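# Set the mug upright at the centre of the saucer

## Task

Place the mug standing upright at the centre of the saucer, then leave the robot out of contact with the mug.

## Robot and tools

Robot: two arms on a table. left_arm (base near y = +0.266 m) has a left hand and right_arm (base near y = -0.361 m) has a right hand; they are mirror images. Each hand has index, middle and ring fingers plus a thumb, and a hard plastic body with rubber tips. A rigid mast juts from the wrist on the palm side and can strike objects. On the left hand, the left_gripper driver caps thumb_mcp goals at +73.7 degrees (the hinge stop is +109); a larger request is treated as +73.7 and hand_goal shows that value.

Frames: the scene frame has its origin at table height, halfway between the nominal arm bases, +z up, +x out over the table, and the left arm on +y. Image left and right do not follow these names. Fixed cameras and the table use the scene frame. Each arm reports its hand pose, velocities, target and wrist camera pose in its own base frame, and its offsets run along that base's axes. The hand point sits just in front of the palm, near the index and middle knuckles. Hand axes: +z runs along straight fingers toward the tips; +y points out of the palm face; +x runs across the palm away from the thumb on the right hand and toward the thumb on the left hand. Straight fingertips reach about 0.12 m beyond the hand point.

execute_actions(actions, cameras): actions is a list of up to 15 actions. Each action is a table of up to 15 rows, and each row is one control step of 1/30 s. A short table repeats its final row until all 15 steps are used, so one action lasts 0.5 s. Every row is a single flat list of 48 numbers, each between -1 and 1, covering both arms even if only one moves. The order is:
- left arm: dx, dy, dz, rx, ry, rz;
- the 16 left hand motor goals;
- left current_limit, then left speed;
- the same 24 numbers again for the right arm.

Arm numbers: dx, dy, dz, rx, ry, rz are an offset, not a pose. They are measured from the Hand target held at the start of that action, along that arm's base axes, and rotation is about the target position. Every row counts from that same start target, not from the row before. Scale: 1.0 is 0.6 m or 180 degrees, and rx, ry, rz together form one rotation vector. Sending the same offset in a later action moves the arm further again. All zeros re-requests the current target, which helps when the hand rested short of it. If the hand is still short, send the remaining gap as a new offset. Each step's orientation is clipped to within 40 degrees of the measured one. The elbow sags under load, so aim somewhat higher than you want the hand to end up.

Hand numbers, per hand in this order: index_abd, index_mcp, index_pip, index_dip, middle_abd, middle_mcp, middle_pip, middle_dip, ring_abd, ring_mcp, ring_pip, ring_dip, thumb_cmc, thumb_axl, thumb_mcp, thumb_ipl. Each is an absolute goal angle scaled linearly between the hinge's two stops. The straight values are: _abd 0.00, _mcp 0.75, _pip 0.58, _dip 0.70, thumb_cmc 0.71, thumb_axl 0.68, thumb_mcp 0.23, thumb_ipl 0.17. Moving toward -1 curls fingers into the palm, and thumb_cmc toward -1 brings the thumb in front of the palm. A 0 is a real goal, not "no change". To leave a hand as it is, copy back its hand_goal, hand_current_limit and hand_speed.

current_limit maps -1..+1 to 0..550 mA for all motors, never below 11 mA. speed maps so that (speed+1)/2 times 8.5 rad/s is the goal rate. Both start at +0.4 and -0.6 and stay as last set. A very low limit may leave a finger too weak to lift. Grip force comes from setting the goal past the object's surface.

cameras: a list of names (cam_high, cam_low, cam_left_wrist, cam_right_wrist), ["all"], or []. If left out, an empty actions list shows all cameras and otherwise none. An unknown name invalidates the call. Images are 896x504.

zoom_image(camera, region): enlarges [x0, y0, x1, y1] in pixels, measured from the top-left corner, of that camera's newest image. The region is at most 504 by 504, and only cameras in the latest image set can be zoomed.

finished_scene(scene): ends the current scene, passing its integer number. This cannot be undone, and the mug must stay upright and centred once the robot is away. Tool calls after it in the same reply act on the next scene.

Results: end_effector_position (m) and end_effector_quat_wxyz are in base frames. Hand target is the last commanded pose after clipping. A hand at rest can sit a few cm off target without touching anything. Joint velocities can read "within noise". Joint torques include the arm's own weight; numbers 3 and 4 wrap at ±28 N m. Step readings give positions during motion.

Hand readouts, each in motor order: hand_goal, hand_measured, hand_current_ma (positive pushes toward -1), and hand_state. hand_state is one of: moving; goal; blocked (resting off its goal and pressing); overload (shut off). A motor at 495 mA or more for 5 s shuts down for 10 s. MOTOR HOT appears at 85 °C; at 100 °C that arm drops, which the results report as an OVER-TEMPERATURE FAULT. Heat builds from holding loads, reaching far out, or straining toward an unreachable pose. While an arm is stopped, hand commands are discarded.

Avoid: dropping the mug, releasing it while it moves, or letting it fall far or off the table. Avoid hard pushes, slams, and hitting fixed objects, the camera stand behind the arms, or the other arm. Never grip the other hand. To end a push, command the target back past the hand point. Objects may occasionally get a brief external nudge. The scene runs on while you think, with the robot holding its last command.

Each tool is called after "Call:" as name(argument=value, ...), one argument or row to a line, values as JSON.

## Session

Call:
execute_actions(
  actions=[],
)

Scene clock: 0.00 s.
left_arm: end_effector_position=(+0.3271, +0.0590, +0.3971) hand_goal=(+0.000, +0.754, +0.576, +0.696, +0.000, +0.754, +0.576, +0.696, +0.000, +0.754, +0.576, +0.696, +0.714, +0.678, +0.226, +0.168) hand_measured=(+0.000, +0.754, +0.576, +0.696, +0.000, +0.754, +0.576, +0.696, +0.000, +0.754, +0.576, +0.696, +0.714, +0.678, +0.226, +0.168) hand_current_ma=(+0, +0, +0, +0, +0, +0, +0, +0, +0, +0, +0, +0, +0, +0, +0, +0) hand_state=(goal, goal, goal, goal, goal, goal, goal, goal, goal, goal, goal, goal, goal, goal, goal, goal) hand_current_limit=0.40 hand_speed=-0.60 end_effector_quat_wxyz=(+0.288, +0.867, +0.329, +0.240) | right_arm: end_effector_position=(+0.4745, +0.0961, +0.2188) hand_goal=(+0.000, +0.754, +0.576, +0.696, +0.000, +0.754, +0.576, +0.696, +0.000, +0.754, +0.576, +0.696, +0.714, +0.678, +0.226, +0.168) hand_measured=(+0.000, +0.754, +0.576, +0.696, +0.000, +0.754, +0.576, +0.696, +0.000, +0.754, +0.576, +0.696, +0.714, +0.678, +0.226, +0.168) hand_current_ma=(+0, +0, +0, +0, +0, +0, +0, +0, +0, +0, +0, +0, +0, +0, +0, +0) hand_state=(goal, goal, goal, goal, goal, goal, goal, goal, goal, goal, goal, goal, goal, goal, goal, goal) hand_current_limit=0.40 hand_speed=-0.60 end_effector_quat_wxyz=(+0.242, +0.219, +0.943, -0.070)
Joint positions: left_arm=[0.74 0.879 1.053 -1.453 0.722 1.475] | right_arm=[0.202 1.203 0.996 -0.962 0.325 -0.98]
Joint velocities: within noise
Joint torques (N m): no reading
Motor temperatures (°C): left_arm=[35 27 35 27 29 28] | right_arm=[39 27 28 31 30 34]
Heat: left arm: hottest waist 35 °C; right arm: hottest waist 39 °C.
Hand target: left_arm +0.3286, +0.0604, +0.4091; +0.283, +0.867, +0.323, +0.252 | right_arm +0.4815, +0.0976, +0.2297; +0.252, +0.220, +0.940, -0.066

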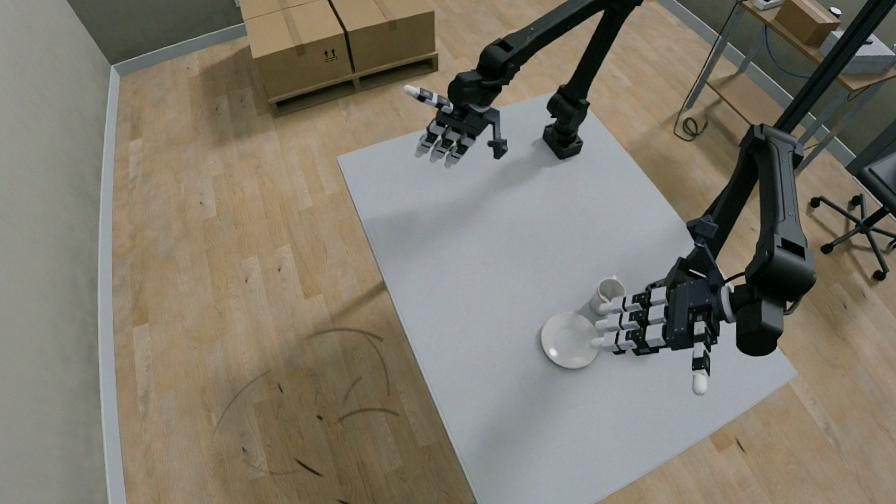

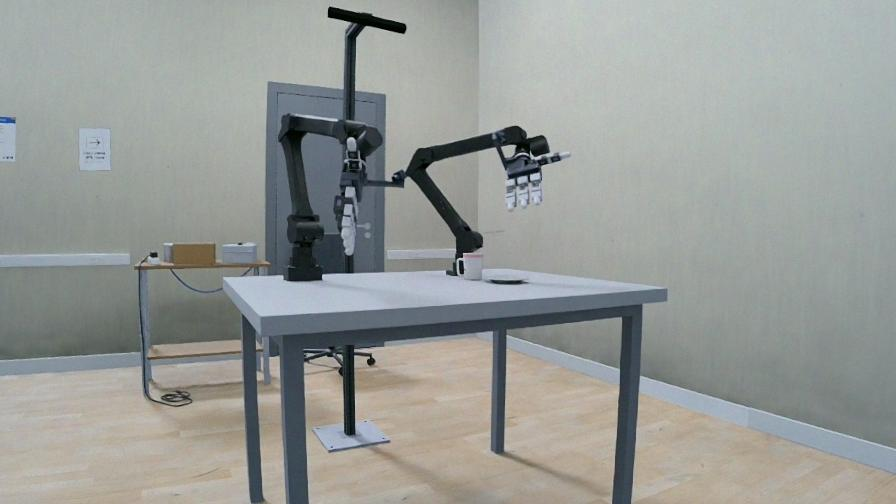

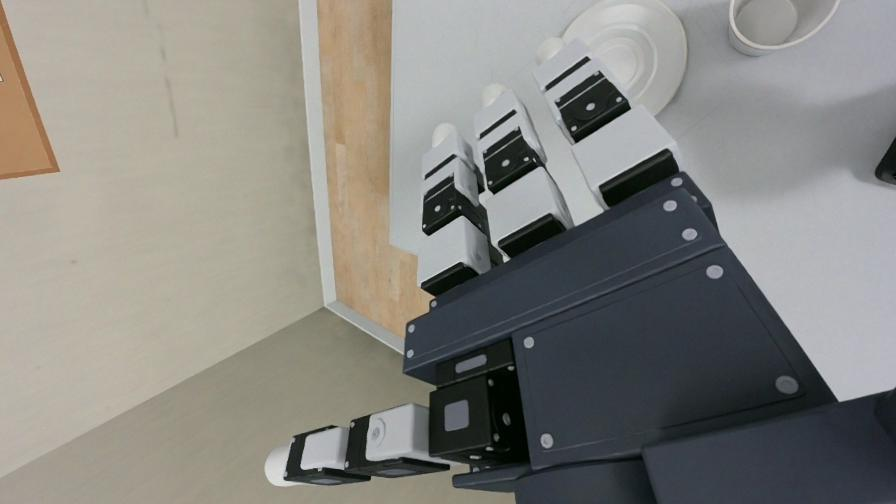

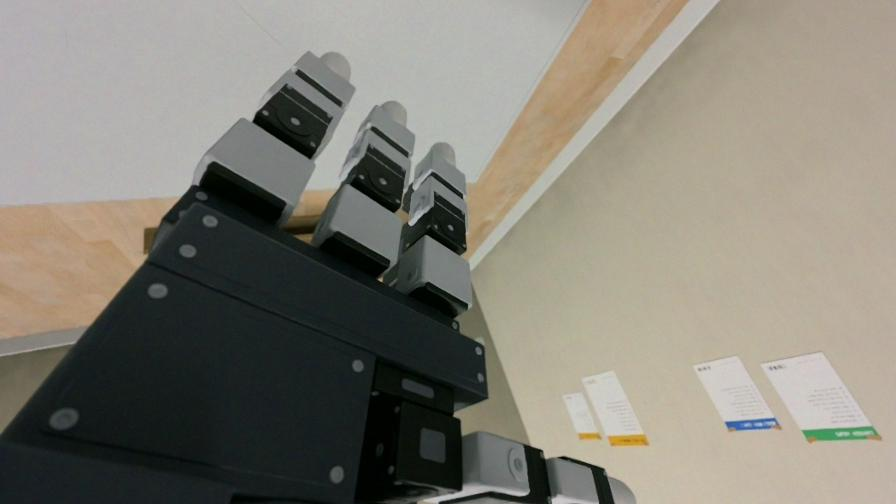

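Call:
zoom_image(
  camera="cam_high",
  region=[500, 240, 740, 420],
)

Call:
zoom_image(
  camera="cam_low",
  region=[400, 200, 600, 320],
)

Call:
zoom_image(
  camera="cam_left_wrist",
  region=[500, 0, 896, 220],
)

Scaled by 2.100 from the camera's 896x504 image, which has a finer 1280x720 frame.

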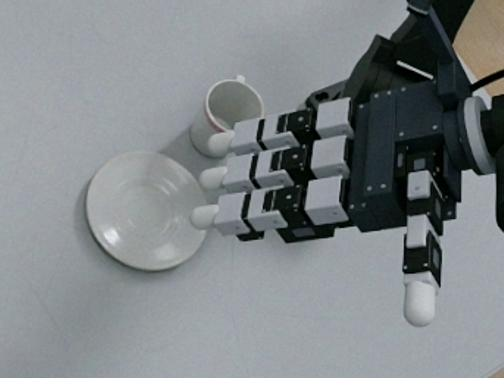

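Scaled by 2.520 from the camera's 896x504 image, which has a finer 1280x720 frame.

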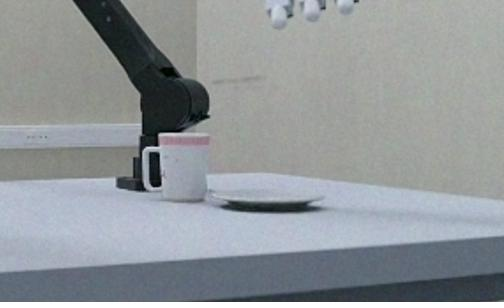

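Scaled by 1.273 from the camera's 896x504 image, which has a finer 1280x720 frame.

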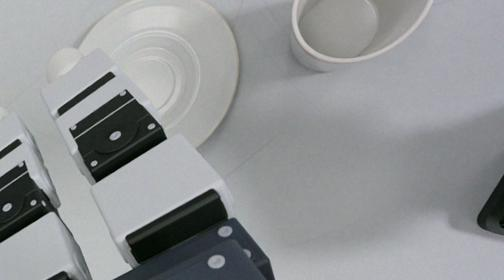

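Call:
zoom_image(
  camera="cam_high",
  region=[560, 0, 896, 400],
)

Call:
zoom_image(
  camera="cam_low",
  region=[220, 80, 680, 340],
)

Scaled by 1.260 from the camera's 896x504 image, which has a finer 1280x720 frame.

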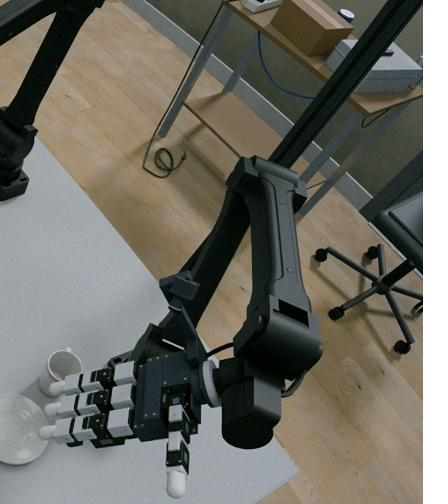

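Scaled by 1.096 from the camera's 896x504 image, which has a finer 1280x720 frame.

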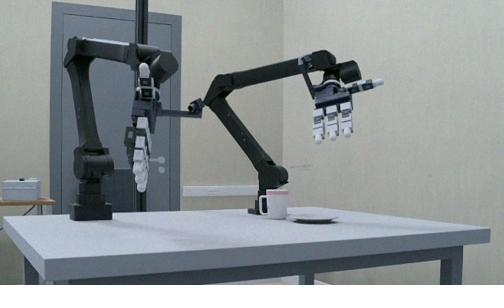

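Call:
execute_actions(
  actions=[
    [[-0.03,0.14,0.03,0,0,0,0,0.754,0.576,0.696,0,0.754,0.576,0.696,0,0.754,0.576,0.696,0.714,0.678,0.226,0.168,0.4,-0.6,0,0,0,0,0,0,0,0.754,0.576,0.696,0,0.754,0.576,0.696,0,0.754,0.576,0.696,0.714,0.678,0.226,0.168,0.4,-0.6]],
    [[-0.03,0.14,0.03,0,0,0,0,0.754,0.576,0.696,0,0.754,0.576,0.696,0,0.754,0.576,0.696,0.714,0.678,0.226,0.168,0.4,-0.6,0,0,0,0,0,0,0,0.754,0.576,0.696,0,0.754,0.576,0.696,0,0.754,0.576,0.696,0.714,0.678,0.226,0.168,0.4,-0.6]],
    [[-0.03,0.14,0.03,0,0,0,0,0.754,0.576,0.696,0,0.754,0.576,0.696,0,0.754,0.576,0.696,0.714,0.678,0.226,0.168,0.4,-0.6,0,0,0,0,0,0,0,0.754,0.576,0.696,0,0.754,0.576,0.696,0,0.754,0.576,0.696,0.714,0.678,0.226,0.168,0.4,-0.6]],
  ],
  cameras=["all"],
)

Scene clock: 208.10 s.
left_arm: end_effector_position=(+0.2728, +0.3068, +0.4487) hand_goal=(+0.000, +0.754, +0.576, +0.696, +0.000, +0.754, +0.576, +0.696, +0.000, +0.754, +0.576, +0.696, +0.714, +0.678, +0.226, +0.168) hand_measured=(+0.000, +0.760, +0.576, +0.696, +0.000, +0.758, +0.576, +0.696, +0.000, +0.758, +0.576, +0.696, +0.720, +0.678, +0.222, +0.168) hand_current_ma=(+0, +1, +0, +0, +0, +1, +0, +0, +0, +1, +0, +0, +1, +0, +0, +0) hand_state=(goal, goal, goal, goal, goal, goal, goal, goal, goal, goal, goal, goal, goal, goal, goal, goal) hand_current_limit=0.40 hand_speed=-0.60 end_effector_quat_wxyz=(+0.235, +0.836, +0.372, +0.328) | right_arm: end_effector_position=(+0.4745, +0.0961, +0.2188) hand_goal=(+0.000, +0.754, +0.576, +0.696, +0.000, +0.754, +0.576, +0.696, +0.000, +0.754, +0.576, +0.696, +0.714, +0.678, +0.226, +0.168) hand_measured=(+0.000, +0.754, +0.576, +0.696, +0.000, +0.754, +0.576, +0.696, +0.000, +0.754, +0.576, +0.696, +0.714, +0.678, +0.224, +0.168) hand_current_ma=(+0, +0, +0, +0, +0, +0, +0, +0, +0, +0, +0, +0, +0, +0, -1, +0) hand_state=(goal, goal, goal, goal, goal, goal, goal, goal, goal, goal, goal, goal, goal, goal, goal, goal) hand_current_limit=0.40 hand_speed=-0.60 end_effector_quat_wxyz=(+0.242, +0.219, +0.943, -0.070)
Joint positions: left_arm=[1.316 1.332 1.496 -1.678 0.83 2.024] | right_arm=[0.202 1.203 0.996 -0.962 0.325 -0.98]
Joint torques (N m): left_arm=[-0.5 -8.41 14.97 -0.23 1.09 0.06] | right_arm=[-0.73 -7.71 10.97 0.75 0.36 -0.02]
Motor temperatures (°C): left_arm=[32 26 43 26 29 24] | right_arm=[36 27 37 29 26 28]
Heat: left arm: hottest elbow 43 °C; right arm: hottest elbow 37 °C.
Hand target: left_arm +0.2746, +0.3124, +0.4631; +0.283, +0.867, +0.323, +0.252 | right_arm +0.4815, +0.0976, +0.2297; +0.252, +0.220, +0.940, -0.066
Off the commanded pose: left_arm 0.016 m, 12 deg | right_arm 0.013 m, 1 deg.
joint sent to its limit (left arm) — joint 4 (wrist pitch), lower limit. The joint targets are off in orientation, not in position.
Step readings (end_effector_position of left_arm | right_arm):
0: (+0.3271, +0.0590, +0.3971) | (+0.4745, +0.0961, +0.2188)
1: (+0.3270, +0.0590, +0.3972) | (+0.4745, +0.0961, +0.2188)
2: (+0.3254, +0.0609, +0.3986) | (+0.4745, +0.0961, +0.2188)
4: (+0.3209, +0.0770, +0.4023) | (+0.4745, +0.0961, +0.2188)
8: (+0.3134, +0.1286, +0.4075) | (+0.4745, +0.0961, +0.2188)
15: (+0.3117, +0.1414, +0.4062) | (+0.4745, +0.0961, +0.2188)
16: (+0.3111, +0.1410, +0.4068) | (+0.4745, +0.0961, +0.2188)
17: (+0.3096, +0.1430, +0.4095) | (+0.4745, +0.0961, +0.2188)
19: (+0.3054, +0.1596, +0.4173) | (+0.4745, +0.0961, +0.2188)
23: (+0.2941, +0.2092, +0.4279) | (+0.4745, +0.0961, +0.2188)
30: (+0.2922, +0.2230, +0.4256) | (+0.4745, +0.0961, +0.2188)
31: (+0.2920, +0.2229, +0.4263) | (+0.4745, +0.0961, +0.2188)
32: (+0.2909, +0.2258, +0.4287) | (+0.4745, +0.0961, +0.2188)
34: (+0.2880, +0.2408, +0.4375) | (+0.4745, +0.0961, +0.2188)
38: (+0.2746, +0.2876, +0.4486) | (+0.4745, +0.0961, +0.2188)
45: (+0.2727, +0.3063, +0.4441) | (+0.4745, +0.0961, +0.2188)

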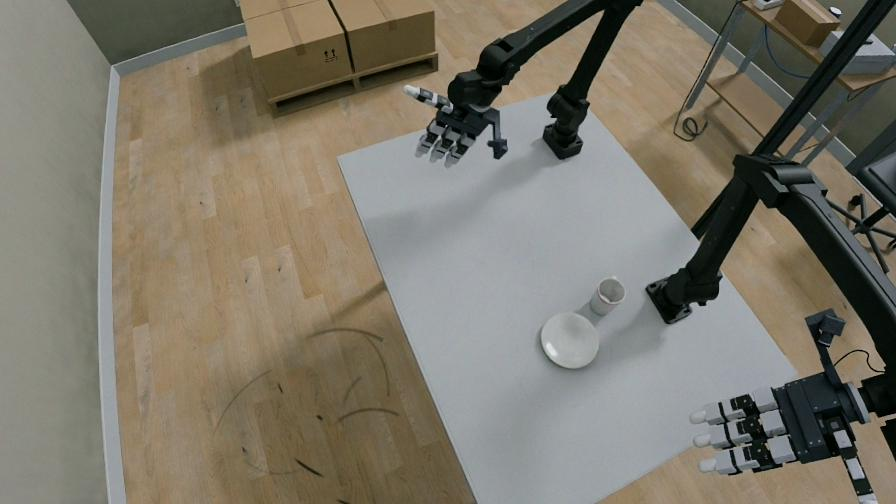

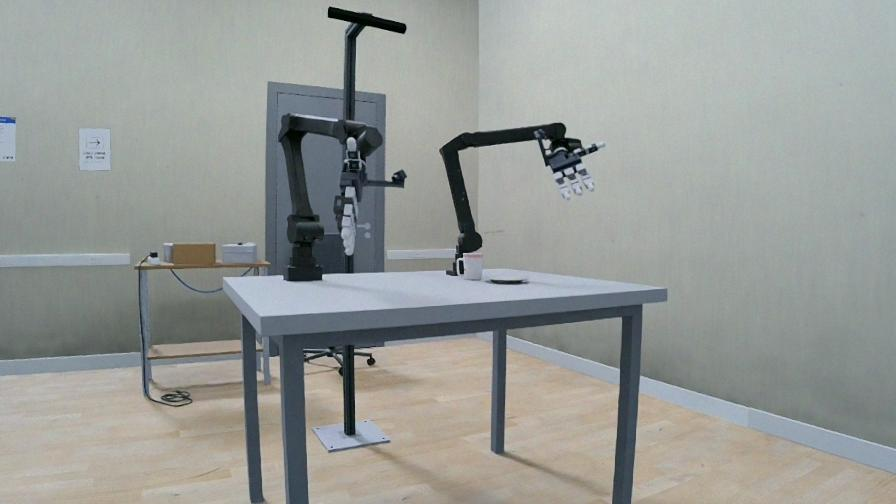

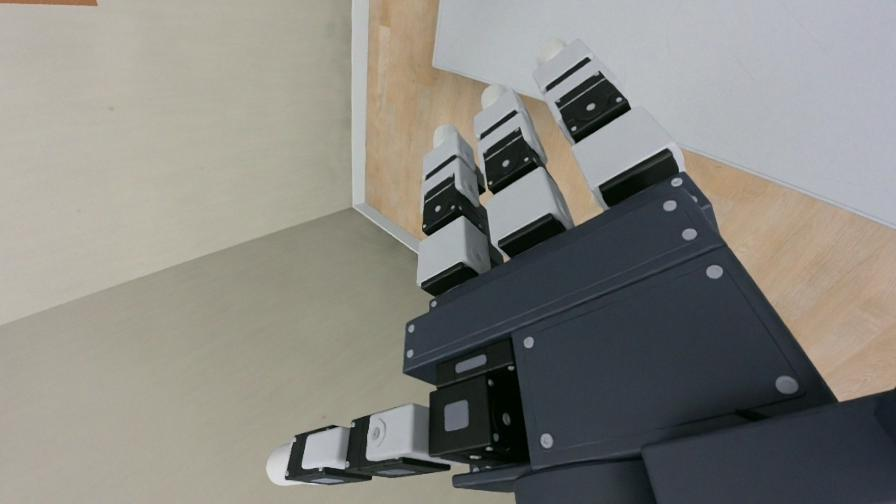

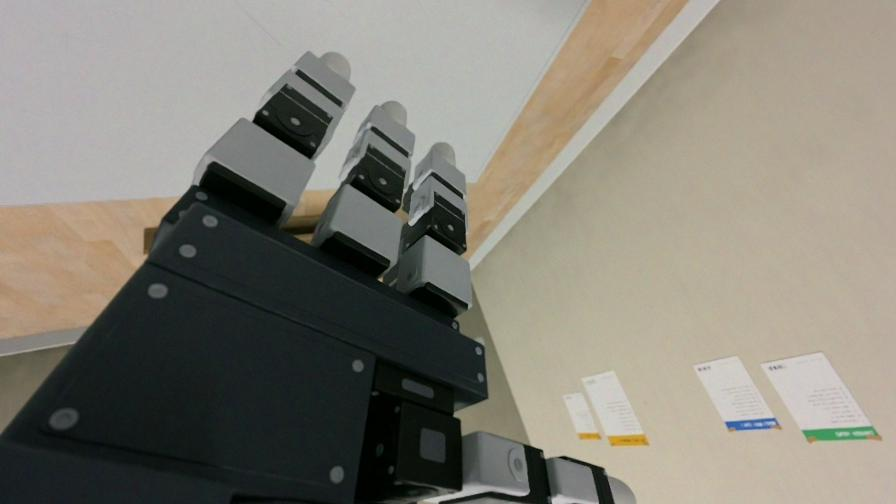

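Call:
execute_actions(
  actions=[
    [[0,0,0,0,0,0,0,0.754,0.576,0.696,0,0.754,0.576,0.696,0,0.754,0.576,0.696,0.714,0.678,0.226,0.168,0.4,-0.6,0,0,0.045,0.0691,-0.0386,-0.1418,0,0.754,0.576,0.696,0,0.754,0.576,0.696,0,0.754,0.576,0.696,0.714,0.678,0.226,0.168,0.4,-0.6]],
    [[0,0,0,0,0,0,0,0.754,0.576,0.696,0,0.754,0.576,0.696,0,0.754,0.576,0.696,0.714,0.678,0.226,0.168,0.4,-0.6,0,0,0.045,0.0691,-0.0386,-0.1418,0,0.754,0.576,0.696,0,0.754,0.576,0.696,0,0.754,0.576,0.696,0.714,0.678,0.226,0.168,0.4,-0.6]],
    [[0,0,0,0,0,0,0,0.754,0.576,0.696,0,0.754,0.576,0.696,0,0.754,0.576,0.696,0.714,0.678,0.226,0.168,0.4,-0.6,0,0,0.045,0.0691,-0.0386,-0.1418,0,0.754,0.576,0.696,0,0.754,0.576,0.696,0,0.754,0.576,0.696,0.714,0.678,0.226,0.168,0.4,-0.6]],
    [[0,0,0,0,0,0,0,0.754,0.576,0.696,0,0.754,0.576,0.696,0,0.754,0.576,0.696,0.714,0.678,0.226,0.168,0.4,-0.6,0,0,0.045,0.0691,-0.0386,-0.1418,0,0.754,0.576,0.696,0,0.754,0.576,0.696,0,0.754,0.576,0.696,0.714,0.678,0.226,0.168,0.4,-0.6]],
    [[0,0,0,0,0,0,0,0.754,0.576,0.696,0,0.754,0.576,0.696,0,0.754,0.576,0.696,0.714,0.678,0.226,0.168,0.4,-0.6,0,0,0.045,0.0691,-0.0386,-0.1418,0,0.754,0.576,0.696,0,0.754,0.576,0.696,0,0.754,0.576,0.696,0.714,0.678,0.226,0.168,0.4,-0.6]],
  ],
  cameras=["cam_high"],
)

Scene clock: 257.37 s.
left_arm: end_effector_position=(+0.2728, +0.3068, +0.4487) hand_goal=(+0.000, +0.754, +0.576, +0.696, +0.000, +0.754, +0.576, +0.696, +0.000, +0.754, +0.576, +0.696, +0.714, +0.678, +0.226, +0.168) hand_measured=(+0.000, +0.760, +0.576, +0.696, +0.000, +0.758, +0.576, +0.696, +0.000, +0.758, +0.576, +0.696, +0.720, +0.678, +0.222, +0.168) hand_current_ma=(+0, +1, +0, +0, +0, +1, +0, +0, +0, +1, +0, +0, +1, +0, +0, +0) hand_state=(goal, goal, goal, goal, goal, goal, goal, goal, goal, goal, goal, goal, goal, goal, goal, goal) hand_current_limit=0.40 hand_speed=-0.60 end_effector_quat_wxyz=(+0.235, +0.836, +0.372, +0.328) | right_arm: end_effector_position=(+0.4720, +0.1001, +0.3571) hand_goal=(+0.000, +0.754, +0.576, +0.696, +0.000, +0.754, +0.576, +0.696, +0.000, +0.754, +0.576, +0.696, +0.714, +0.678, +0.226, +0.168) hand_measured=(+0.000, +0.756, +0.576, +0.696, +0.000, +0.756, +0.576, +0.696, +0.000, +0.756, +0.576, +0.696, +0.716, +0.678, +0.224, +0.168) hand_current_ma=(+0, +1, +0, +0, +0, +1, +0, +0, +0, +1, +0, +0, +1, +0, -1, +0) hand_state=(goal, goal, goal, goal, goal, goal, goal, goal, goal, goal, goal, goal, goal, goal, goal, goal) hand_current_limit=0.40 hand_speed=-0.60 end_effector_quat_wxyz=(+0.147, +0.965, +0.080, +0.200)
Joint positions: left_arm=[1.316 1.332 1.496 -1.678 0.83 2.024] | right_arm=[0.507 1.531 1.663 -1.44 0.433 1.854]
Joint torques (N m): left_arm=[-0.73 -8.23 15.15 -0.27 1.1 0.07] | right_arm=[-1.67 -10.34 12.6 -0.05 0.48 0.04]
Heat: left arm: hottest elbow 44 °C; right arm: hottest elbow 37 °C.
Hand target: left_arm +0.2746, +0.3124, +0.4631; +0.283, +0.867, +0.323, +0.252 | right_arm +0.4815, +0.0977, +0.3646; +0.143, +0.967, +0.060, +0.203
Off the commanded pose: left_arm 0.016 m, 12 deg | right_arm 0.012 m, 2 deg.
joint sent to its limit (left arm) — joint 4 (wrist pitch), lower limit. The joint targets are off in orientation, not in position.
Step readings (end_effector_position of left_arm | right_arm):
0: (+0.2728, +0.3068, +0.4487) | (+0.4745, +0.0961, +0.2188)
1: (+0.2728, +0.3068, +0.4487) | (+0.4749, +0.0958, +0.2191)
2: (+0.2728, +0.3068, +0.4487) | (+0.4763, +0.0950, +0.2207)
4: (+0.2728, +0.3068, +0.4487) | (+0.4794, +0.0924, +0.2267)
8: (+0.2728, +0.3068, +0.4487) | (+0.4787, +0.0943, +0.2421)
15: (+0.2728, +0.3068, +0.4487) | (+0.4757, +0.0963, +0.2495)
16: (+0.2728, +0.3068, +0.4487) | (+0.4757, +0.0950, +0.2499)
17: (+0.2728, +0.3068, +0.4487) | (+0.4759, +0.0943, +0.2511)
19: (+0.2728, +0.3068, +0.4487) | (+0.4759, +0.0925, +0.2540)
23: (+0.2728, +0.3068, +0.4487) | (+0.4708, +0.0970, +0.2580)
30: (+0.2728, +0.3068, +0.4487) | (+0.4694, +0.0944, +0.2669)
31: (+0.2728, +0.3068, +0.4487) | (+0.4704, +0.0929, +0.2684)
32: (+0.2728, +0.3068, +0.4487) | (+0.4709, +0.0918, +0.2701)
34: (+0.2728, +0.3068, +0.4487) | (+0.4715, +0.0899, +0.2751)
38: (+0.2728, +0.3068, +0.4487) | (+0.4719, +0.0964, +0.2889)
45: (+0.2728, +0.3068, +0.4487) | (+0.4754, +0.0950, +0.3009)
46: (+0.2728, +0.3068, +0.4487) | (+0.4753, +0.0936, +0.3007)
47: (+0.2728, +0.3068, +0.4487) | (+0.4747, +0.0922, +0.3008)
49: (+0.2728, +0.3068, +0.4487) | (+0.4751, +0.0902, +0.3043)
53: (+0.2728, +0.3068, +0.4487) | (+0.4792, +0.0939, +0.3196)
60: (+0.2728, +0.3068, +0.4487) | (+0.4777, +0.0928, +0.3333)
61: (+0.2728, +0.3068, +0.4487) | (+0.4769, +0.0923, +0.3334)
62: (+0.2728, +0.3068, +0.4487) | (+0.4757, +0.0921, +0.3332)
64: (+0.2728, +0.3068, +0.4487) | (+0.4764, +0.0942, +0.3364)
68: (+0.2728, +0.3068, +0.4487) | (+0.4816, +0.1009, +0.3520)
75: (+0.2728, +0.3068, +0.4487) | (+0.4753, +0.1019, +0.3647)
Images, in order (width x height): cam_high 896x504.

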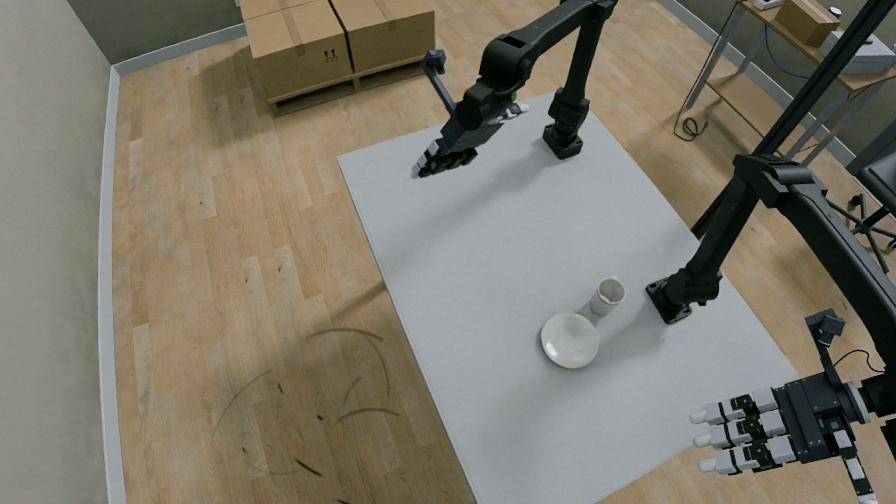

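Call:
execute_actions(
  actions=[
    [[0,0,0,0,0,0,0,0.754,0.576,0.696,0,0.754,0.576,0.696,0,0.754,0.576,0.696,0.714,0.678,0.226,0.168,0.4,-0.6,-0.063,0.146,-0.01,0.0768,0.0875,0.0773,0,0.754,0.576,0.696,0,0.754,0.576,0.696,0,0.754,0.576,0.696,0.714,0.678,0.226,0.168,0.4,-0.6]],
    [[0,0,0,0,0,0,0,0.754,0.576,0.696,0,0.754,0.576,0.696,0,0.754,0.576,0.696,0.714,0.678,0.226,0.168,0.4,-0.6,-0.063,0.146,-0.01,0.0768,0.0875,0.0773,0,0.754,0.576,0.696,0,0.754,0.576,0.696,0,0.754,0.576,0.696,0.714,0.678,0.226,0.168,0.4,-0.6]],
  ],
  cameras=[],
)

Call:
execute_actions(
  actions=[
    [[0,0,0,0,0,0,0,0.754,0.576,0.696,0,0.754,0.576,0.696,0,0.754,0.576,0.696,0.714,0.678,0.226,0.168,0.4,-0.6,-0.063,0.146,-0.01,0.0768,0.0875,0.0773,0,0.754,0.576,0.696,0,0.754,0.576,0.696,0,0.754,0.576,0.696,0.714,0.678,0.226,0.168,0.4,-0.6]],
    [[0,0,0,0,0,0,0,0.754,0.576,0.696,0,0.754,0.576,0.696,0,0.754,0.576,0.696,0.714,0.678,0.226,0.168,0.4,-0.6,-0.063,0.146,-0.01,0.0768,0.0875,0.0773,0,0.754,0.576,0.696,0,0.754,0.576,0.696,0,0.754,0.576,0.696,0.714,0.678,0.226,0.168,0.4,-0.6]],
  ],
  cameras=["all"],
)

Scene clock: 265.70 s.
left_arm: end_effector_position=(+0.2728, +0.3068, +0.4487) hand_goal=(+0.000, +0.754, +0.576, +0.696, +0.000, +0.754, +0.576, +0.696, +0.000, +0.754, +0.576, +0.696, +0.714, +0.678, +0.226, +0.168) hand_measured=(+0.000, +0.760, +0.576, +0.696, +0.000, +0.758, +0.576, +0.696, +0.000, +0.758, +0.576, +0.696, +0.720, +0.678, +0.222, +0.168) hand_current_ma=(+0, +1, +0, +0, +0, +1, +0, +0, +0, +1, +0, +0, +1, +0, +0, +0) hand_state=(goal, goal, goal, goal, goal, goal, goal, goal, goal, goal, goal, goal, goal, goal, goal, goal) hand_current_limit=0.40 hand_speed=-0.60 end_effector_quat_wxyz=(+0.235, +0.836, +0.372, +0.328) | right_arm: end_effector_position=(+0.3954, +0.2675, +0.3468) hand_goal=(+0.000, +0.754, +0.576, +0.696, +0.000, +0.754, +0.576, +0.696, +0.000, +0.754, +0.576, +0.696, +0.714, +0.678, +0.226, +0.168) hand_measured=(+0.000, +0.750, +0.576, +0.696, +0.000, +0.750, +0.576, +0.696, +0.000, +0.750, +0.576, +0.696, +0.714, +0.678, +0.222, +0.168) hand_current_ma=(+0, -2, +0, +0, +0, -3, +0, +0, +0, -2, +0, +0, +0, +0, -2, +0) hand_state=(goal, goal, goal, goal, goal, goal, goal, goal, goal, goal, goal, goal, goal, goal, goal, goal) hand_current_limit=0.40 hand_speed=-0.60 end_effector_quat_wxyz=(-0.172, +0.950, +0.259, +0.024)
Joint positions: left_arm=[1.316 1.332 1.496 -1.678 0.83 2.024] | right_arm=[0.65 1.588 1.865 -1.668 -0.301 1.715]
Joint torques (N m): left_arm=[-0.62 -8.23 15.12 -0.24 1.09 0.06] | right_arm=[-0.79 -10.46 11.95 -0.28 -0.41 -0.19]
Heat: left arm: hottest elbow 44 °C; right arm: hottest elbow 38 °C.
Hand target: left_arm +0.2746, +0.3124, +0.4631; +0.283, +0.867, +0.323, +0.252 | right_arm +0.4059, +0.2730, +0.3526; -0.160, +0.948, +0.272, -0.026
Off the commanded pose: left_arm 0.016 m, 12 deg | right_arm 0.013 m, 6 deg.
joint sent to its limit (left arm) — joint 4 (wrist pitch), lower limit. The joint targets are off in orientation, not in position.
joint sent to its limit (right arm) — joint 4 (wrist pitch), lower limit. The joint targets are off in orientation, not in position.
Step readings (end_effector_position of left_arm | right_arm):
0: (+0.2728, +0.3068, +0.4487) | (+0.4719, +0.1001, +0.3571)
1: (+0.2728, +0.3068, +0.4487) | (+0.4712, +0.1018, +0.3559)
2: (+0.2728, +0.3068, +0.4487) | (+0.4676, +0.1082, +0.3513)
4: (+0.2728, +0.3068, +0.4487) | (+0.4554, +0.1260, +0.3435)
8: (+0.2728, +0.3068, +0.4487) | (+0.4365, +0.1610, +0.3496)
15: (+0.2728, +0.3068, +0.4487) | (+0.4315, +0.1795, +0.3595)
16: (+0.2728, +0.3068, +0.4487) | (+0.4309, +0.1816, +0.3578)
17: (+0.2728, +0.3068, +0.4487) | (+0.4271, +0.1897, +0.3534)
19: (+0.2728, +0.3068, +0.4487) | (+0.4151, +0.2134, +0.3449)
23: (+0.2728, +0.3068, +0.4487) | (+0.3978, +0.2498, +0.3438)
30: (+0.2728, +0.3068, +0.4487) | (+0.3938, +0.2657, +0.3502)
No camera images: "cameras" was empty.

Scene clock: 267.20 s.
left_arm: end_effector_position=(+0.2728, +0.3068, +0.4487) hand_goal=(+0.000, +0.754, +0.576, +0.696, +0.000, +0.754, +0.576, +0.696, +0.000, +0.754, +0.576, +0.696, +0.714, +0.678, +0.226, +0.168) hand_measured=(+0.000, +0.760, +0.576, +0.696, +0.000, +0.758, +0.576, +0.696, +0.000, +0.758, +0.576, +0.696, +0.720, +0.678, +0.222, +0.168) hand_current_ma=(+0, +1, +0, +0, +0, +1, +0, +0, +0, +1, +0, +0, +1, +0, +0, +0) hand_state=(goal, goal, goal, goal, goal, goal, goal, goal, goal, goal, goal, goal, goal, goal, goal, goal) hand_current_limit=0.40 hand_speed=-0.60 end_effector_quat_wxyz=(+0.235, +0.836, +0.372, +0.328) | right_arm: end_effector_position=(+0.3232, +0.4400, +0.3332) hand_goal=(+0.000, +0.754, +0.576, +0.696, +0.000, +0.754, +0.576, +0.696, +0.000, +0.754, +0.576, +0.696, +0.714, +0.678, +0.226, +0.168) hand_measured=(+0.000, +0.742, +0.574, +0.696, +0.000, +0.742, +0.574, +0.696, +0.000, +0.744, +0.574, +0.696, +0.708, +0.678, +0.222, +0.168) hand_current_ma=(+0, -10, +0, +0, +0, -11, +0, +0, +0, -10, +0, +0, -3, +0, -2, +0) hand_state=(goal, goal, goal, goal, goal, goal, goal, goal, goal, goal, goal, goal, goal, goal, goal, goal) hand_current_limit=0.40 hand_speed=-0.60 end_effector_quat_wxyz=(-0.474, +0.794, +0.360, -0.123)
Joint positions: left_arm=[1.316 1.332 1.496 -1.678 0.83 2.024] | right_arm=[0.748 1.748 1.96 -1.67 -1.02 1.532]
Joint torques (N m): left_arm=[-0.73 -8.29 15.15 -0.28 1.1 0.06] | right_arm=[0.03 -13.1 11.78 -0.36 -1.15 -0.13]
Heat: left arm: hottest elbow 44 °C; right arm: hottest elbow 38 °C.
Hand target: left_arm +0.2746, +0.3124, +0.4631; +0.283, +0.867, +0.323, +0.252 | right_arm +0.3304, +0.4480, +0.3406; -0.433, +0.750, +0.432, -0.250
Off the commanded pose: left_arm 0.016 m, 12 deg | right_arm 0.013 m, 18 deg.
joint sent to its limit (left arm) — joint 4 (wrist pitch), lower limit. The joint targets are off in orientation, not in position.
joint sent to its limit (right arm) — joint 4 (wrist pitch), lower limit. The joint targets are off in orientation, not in position.
Step readings (end_effector_position of left_arm | right_arm):
0: (+0.2728, +0.3068, +0.4487) | (+0.3954, +0.2675, +0.3468)
1: (+0.2728, +0.3068, +0.4487) | (+0.3940, +0.2697, +0.3464)
2: (+0.2728, +0.3068, +0.4487) | (+0.3886, +0.2786, +0.3452)
4: (+0.2728, +0.3068, +0.4487) | (+0.3762, +0.3012, +0.3451)
8: (+0.2728, +0.3068, +0.4487) | (+0.3600, +0.3357, +0.3477)
15: (+0.2728, +0.3068, +0.4487) | (+0.3575, +0.3513, +0.3409)
16: (+0.2728, +0.3068, +0.4487) | (+0.3565, +0.3541, +0.3400)
17: (+0.2728, +0.3068, +0.4487) | (+0.3512, +0.3625, +0.3406)
19: (+0.2728, +0.3068, +0.4487) | (+0.3388, +0.3857, +0.3450)
23: (+0.2728, +0.3068, +0.4487) | (+0.3246, +0.4190, +0.3466)
30: (+0.2728, +0.3068, +0.4487) | (+0.3216, +0.4374, +0.3309)

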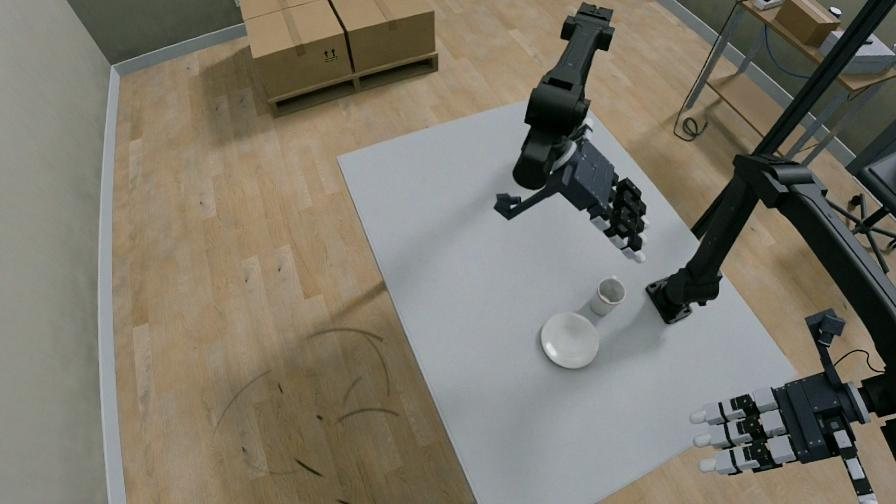

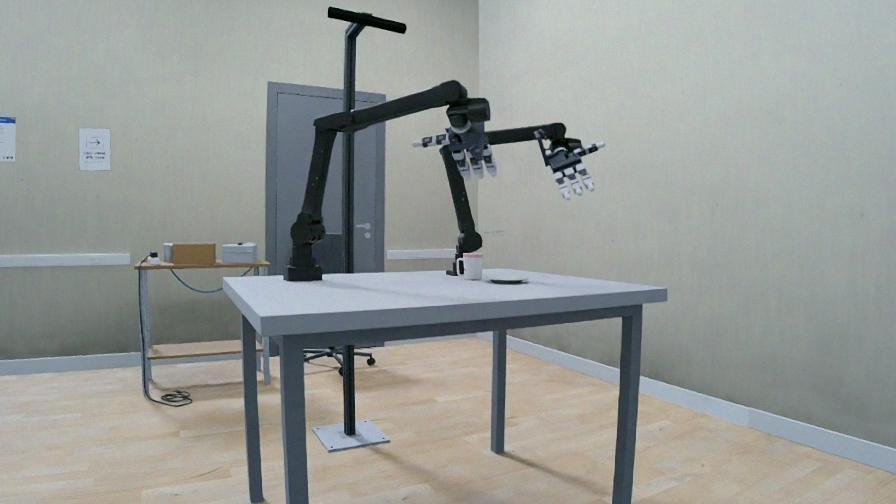

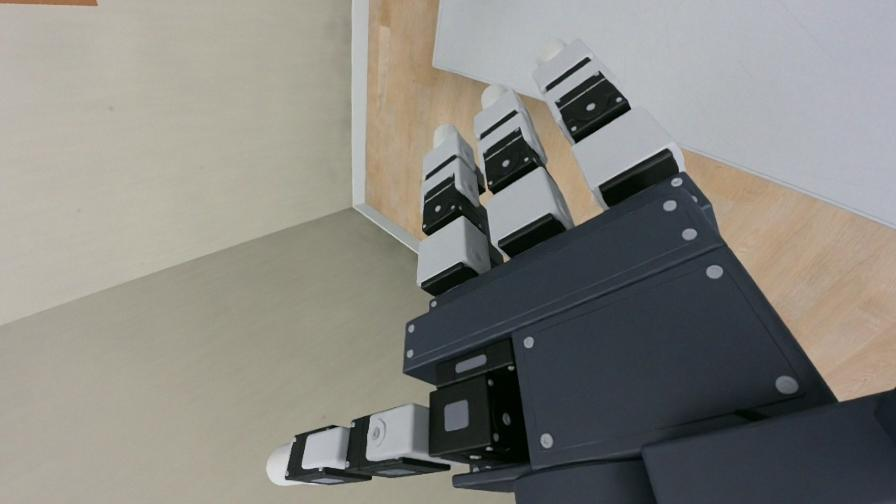

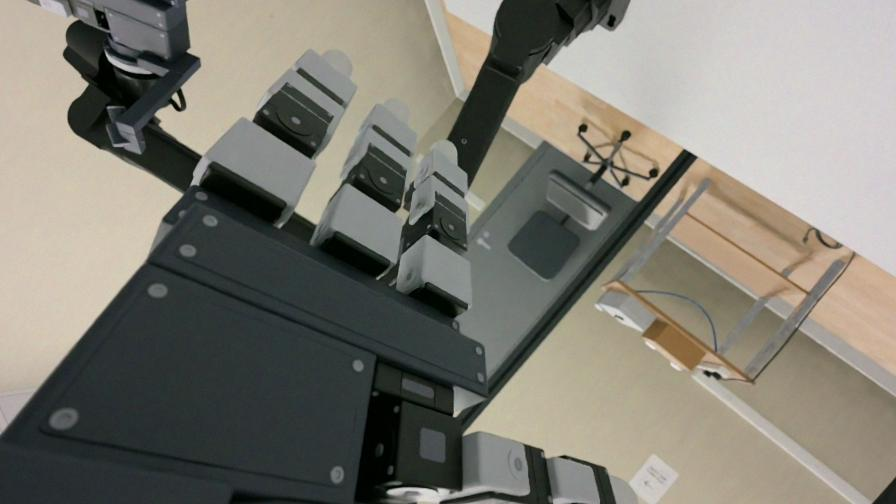

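Call:
zoom_image(
  camera="cam_high",
  region=[320, 60, 620, 230],
)

Call:
zoom_image(
  camera="cam_high",
  region=[400, 300, 860, 504],
)

Call:
zoom_image(
  camera="cam_high",
  region=[480, 140, 780, 390],
)

Scaled by 1.680 from the camera's 896x504 image, which has a finer 1280x720 frame.

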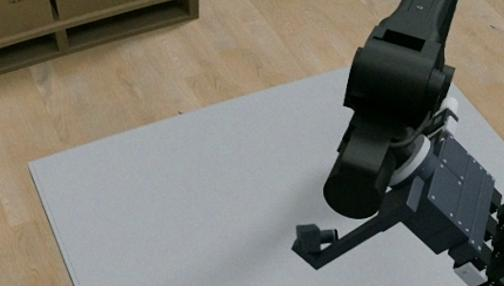

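Scaled by 1.096 from the camera's 896x504 image, which has a finer 1280x720 frame.

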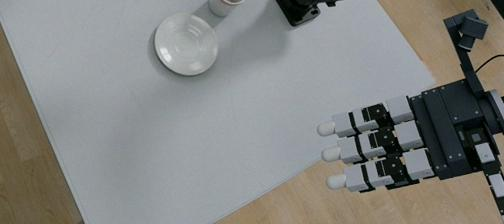

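Scaled by 1.680 from the camera's 896x504 image, which has a finer 1280x720 frame.

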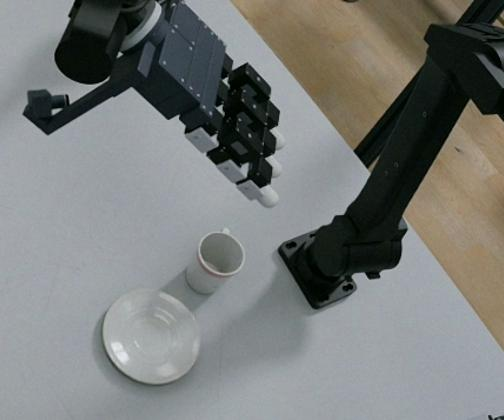

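Call:
execute_actions(
  actions=[
    [[0,0,0,0,0,0,0,0.754,0.576,0.696,0,0.754,0.576,0.696,0,0.754,0.576,0.696,0.714,0.678,0.226,0.168,0.4,-0.6,-0.064,0.071,-0.097,0.0085,0.012,-0.0197,0,0.753,-0.153,0.623,0,0.753,-0.153,0.623,0,0.753,-0.153,0.623,-0.714,0.678,0.112,0.168,0.4,-0.6]],
    [[0,0,0,0,0,0,0,0.754,0.576,0.696,0,0.754,0.576,0.696,0,0.754,0.576,0.696,0.714,0.678,0.226,0.168,0.4,-0.6,-0.064,0.071,-0.097,0.0085,0.012,-0.0197,0,0.753,-0.153,0.623,0,0.753,-0.153,0.623,0,0.753,-0.153,0.623,-0.714,0.678,0.112,0.168,0.4,-0.6]],
    [[0,0,0,0,0,0,0,0.754,0.576,0.696,0,0.754,0.576,0.696,0,0.754,0.576,0.696,0.714,0.678,0.226,0.168,0.4,-0.6,-0.0,0.0,0,0.0085,0.012,-0.0197,0,0.753,-0.153,0.623,0,0.753,-0.153,0.623,0,0.753,-0.153,0.623,-0.714,0.678,0.112,0.168,0.4,-0.6]],
  ],
  cameras=["cam_high","cam_low","cam_right_wrist"],
)

Scene clock: 322.13 s.
left_arm: end_effector_position=(+0.2728, +0.3068, +0.4487) hand_goal=(+0.000, +0.754, +0.576, +0.696, +0.000, +0.754, +0.576, +0.696, +0.000, +0.754, +0.576, +0.696, +0.714, +0.678, +0.226, +0.168) hand_measured=(+0.000, +0.760, +0.576, +0.696, +0.000, +0.758, +0.576, +0.696, +0.000, +0.758, +0.576, +0.696, +0.720, +0.678, +0.222, +0.168) hand_current_ma=(+0, +1, +0, +0, +0, +1, +0, +0, +0, +1, +0, +0, +1, +0, +0, +0) hand_state=(goal, goal, goal, goal, goal, goal, goal, goal, goal, goal, goal, goal, goal, goal, goal, goal) hand_current_limit=0.40 hand_speed=-0.60 end_effector_quat_wxyz=(+0.235, +0.836, +0.372, +0.328) | right_arm: end_effector_position=(+0.2472, +0.5375, +0.2168) hand_goal=(+0.000, +0.754, -0.152, +0.624, +0.000, +0.754, -0.152, +0.624, +0.000, +0.754, -0.152, +0.624, -0.714, +0.678, +0.112, +0.168) hand_measured=(+0.000, +0.742, -0.150, +0.626, +0.000, +0.742, -0.150, +0.626, +0.000, +0.744, -0.150, +0.626, -0.710, +0.678, +0.112, +0.168) hand_current_ma=(+0, -10, +1, +1, +0, -11, +1, +1, +0, -10, +0, +1, +2, +0, +0, +0) hand_state=(goal, goal, goal, goal, goal, goal, goal, goal, goal, goal, goal, goal, goal, goal, goal, goal) hand_current_limit=0.40 hand_speed=-0.60 end_effector_quat_wxyz=(-0.504, +0.751, +0.352, -0.241)
Joint positions: left_arm=[1.316 1.332 1.496 -1.678 0.83 2.024] | right_arm=[0.92 1.902 1.818 -1.401 -1.183 1.671]
Joint torques (N m): left_arm=[-0.67 -8.23 15.17 -0.25 1.1 0.06] | right_arm=[-2.32 -18.2 8.38 0.23 -1.23 0.12]
Heat: left arm: hottest elbow 44 °C; right arm: hottest elbow 39 °C.
Hand target: left_arm +0.2746, +0.3124, +0.4631; +0.283, +0.867, +0.323, +0.252 | right_arm +0.2536, +0.5333, +0.2242; -0.508, +0.754, +0.346, -0.233
Off the commanded pose: left_arm 0.016 m, 12 deg | right_arm 0.011 m, 1 deg.
joint sent to its limit (left arm) — joint 4 (wrist pitch), lower limit. The joint targets are off in orientation, not in position.
Step readings (end_effector_position of left_arm | right_arm):
0: (+0.2728, +0.3068, +0.4487) | (+0.3232, +0.4400, +0.3332)
1: (+0.2728, +0.3068, +0.4487) | (+0.3228, +0.4404, +0.3335)
2: (+0.2728, +0.3068, +0.4487) | (+0.3208, +0.4427, +0.3335)
4: (+0.2728, +0.3068, +0.4487) | (+0.3163, +0.4489, +0.3317)
8: (+0.2728, +0.3068, +0.4487) | (+0.3019, +0.4679, +0.3152)
15: (+0.2728, +0.3068, +0.4487) | (+0.2882, +0.4877, +0.2865)
16: (+0.2728, +0.3068, +0.4487) | (+0.2882, +0.4882, +0.2851)
17: (+0.2728, +0.3068, +0.4487) | (+0.2864, +0.4903, +0.2837)
19: (+0.2728, +0.3068, +0.4487) | (+0.2838, +0.4962, +0.2790)
23: (+0.2728, +0.3068, +0.4487) | (+0.2699, +0.5105, +0.2581)
30: (+0.2728, +0.3068, +0.4487) | (+0.2509, +0.5290, +0.2304)
31: (+0.2728, +0.3068, +0.4487) | (+0.2506, +0.5297, +0.2296)
32: (+0.2728, +0.3068, +0.4487) | (+0.2500, +0.5314, +0.2293)
34: (+0.2728, +0.3068, +0.4487) | (+0.2491, +0.5357, +0.2285)
38: (+0.2728, +0.3068, +0.4487) | (+0.2487, +0.5381, +0.2196)
45: (+0.2728, +0.3068, +0.4487) | (+0.2478, +0.5379, +0.2113)
Images, in order (width x height): cam_high 896x504, cam_low 896x504, cam_right_wrist 896x504.

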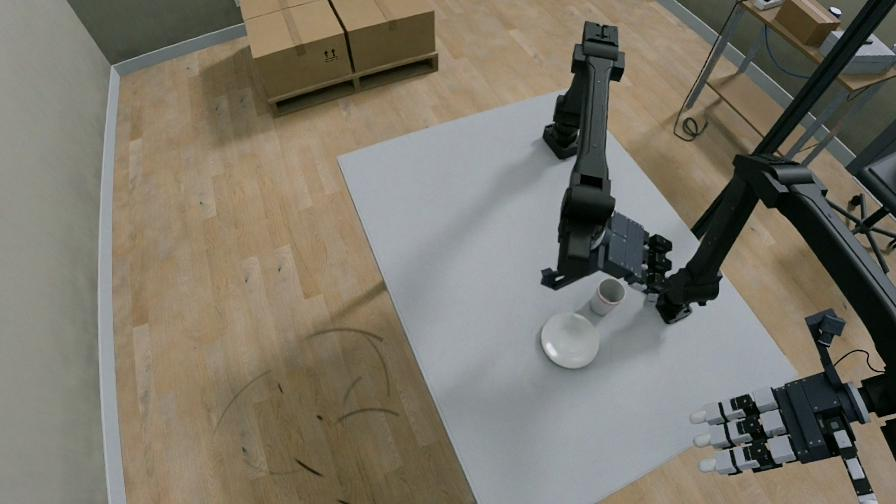

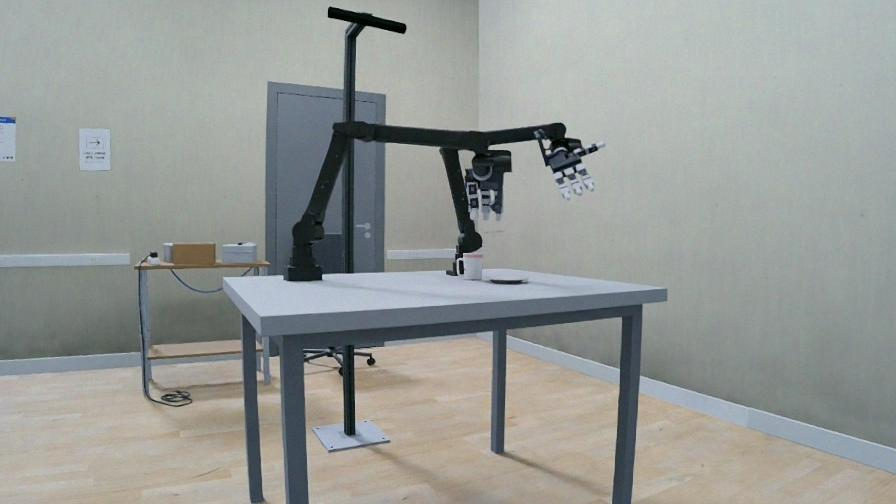

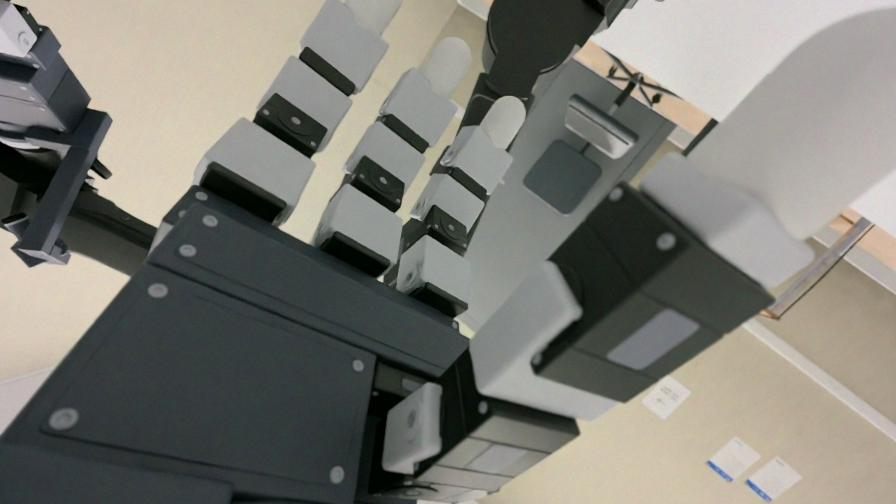

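Call:
zoom_image(
  camera="cam_high",
  region=[520, 180, 720, 380],
)

Call:
zoom_image(
  camera="cam_low",
  region=[420, 130, 560, 300],
)

Scaled by 2.520 from the camera's 896x504 image, which has a finer 1280x720 frame.

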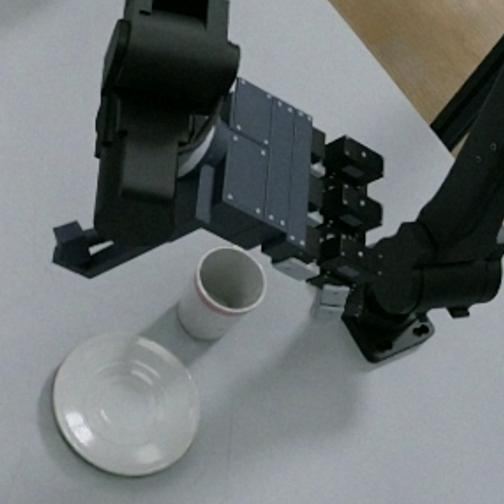

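Scaled by 2.965 from the camera's 896x504 image, which has a finer 1280x720 frame.

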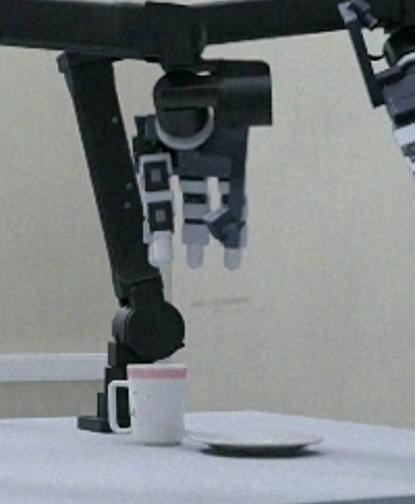

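Call:
zoom_image(
  camera="cam_high",
  region=[520, 10, 660, 170],
)

Call:
zoom_image(
  camera="cam_high",
  region=[620, 130, 820, 340],
)

Call:
zoom_image(
  camera="cam_low",
  region=[260, 100, 400, 300],
)

Scaled by 3.150 from the camera's 896x504 image, which has a finer 1280x720 frame.

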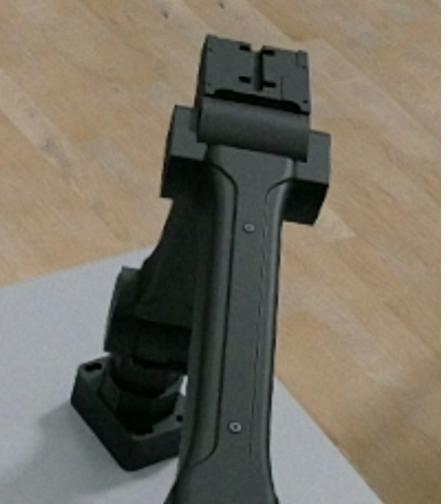

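Scaled by 2.400 from the camera's 896x504 image, which has a finer 1280x720 frame.

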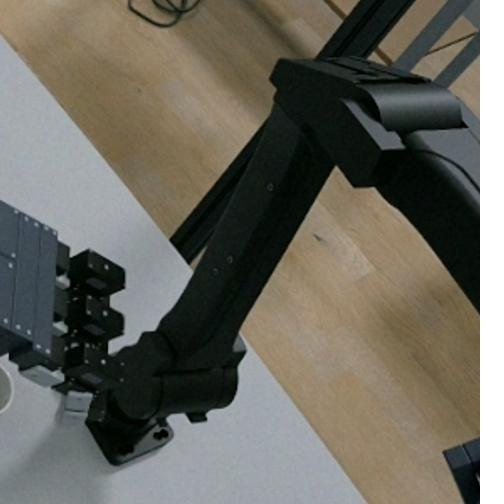

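Scaled by 2.520 from the camera's 896x504 image, which has a finer 1280x720 frame.

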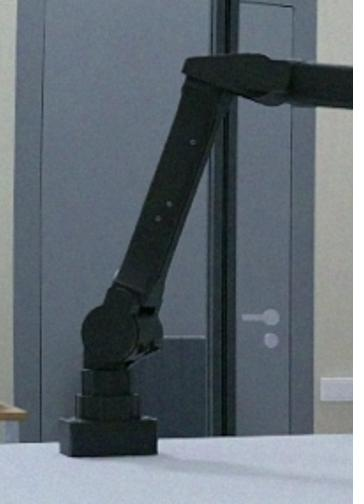

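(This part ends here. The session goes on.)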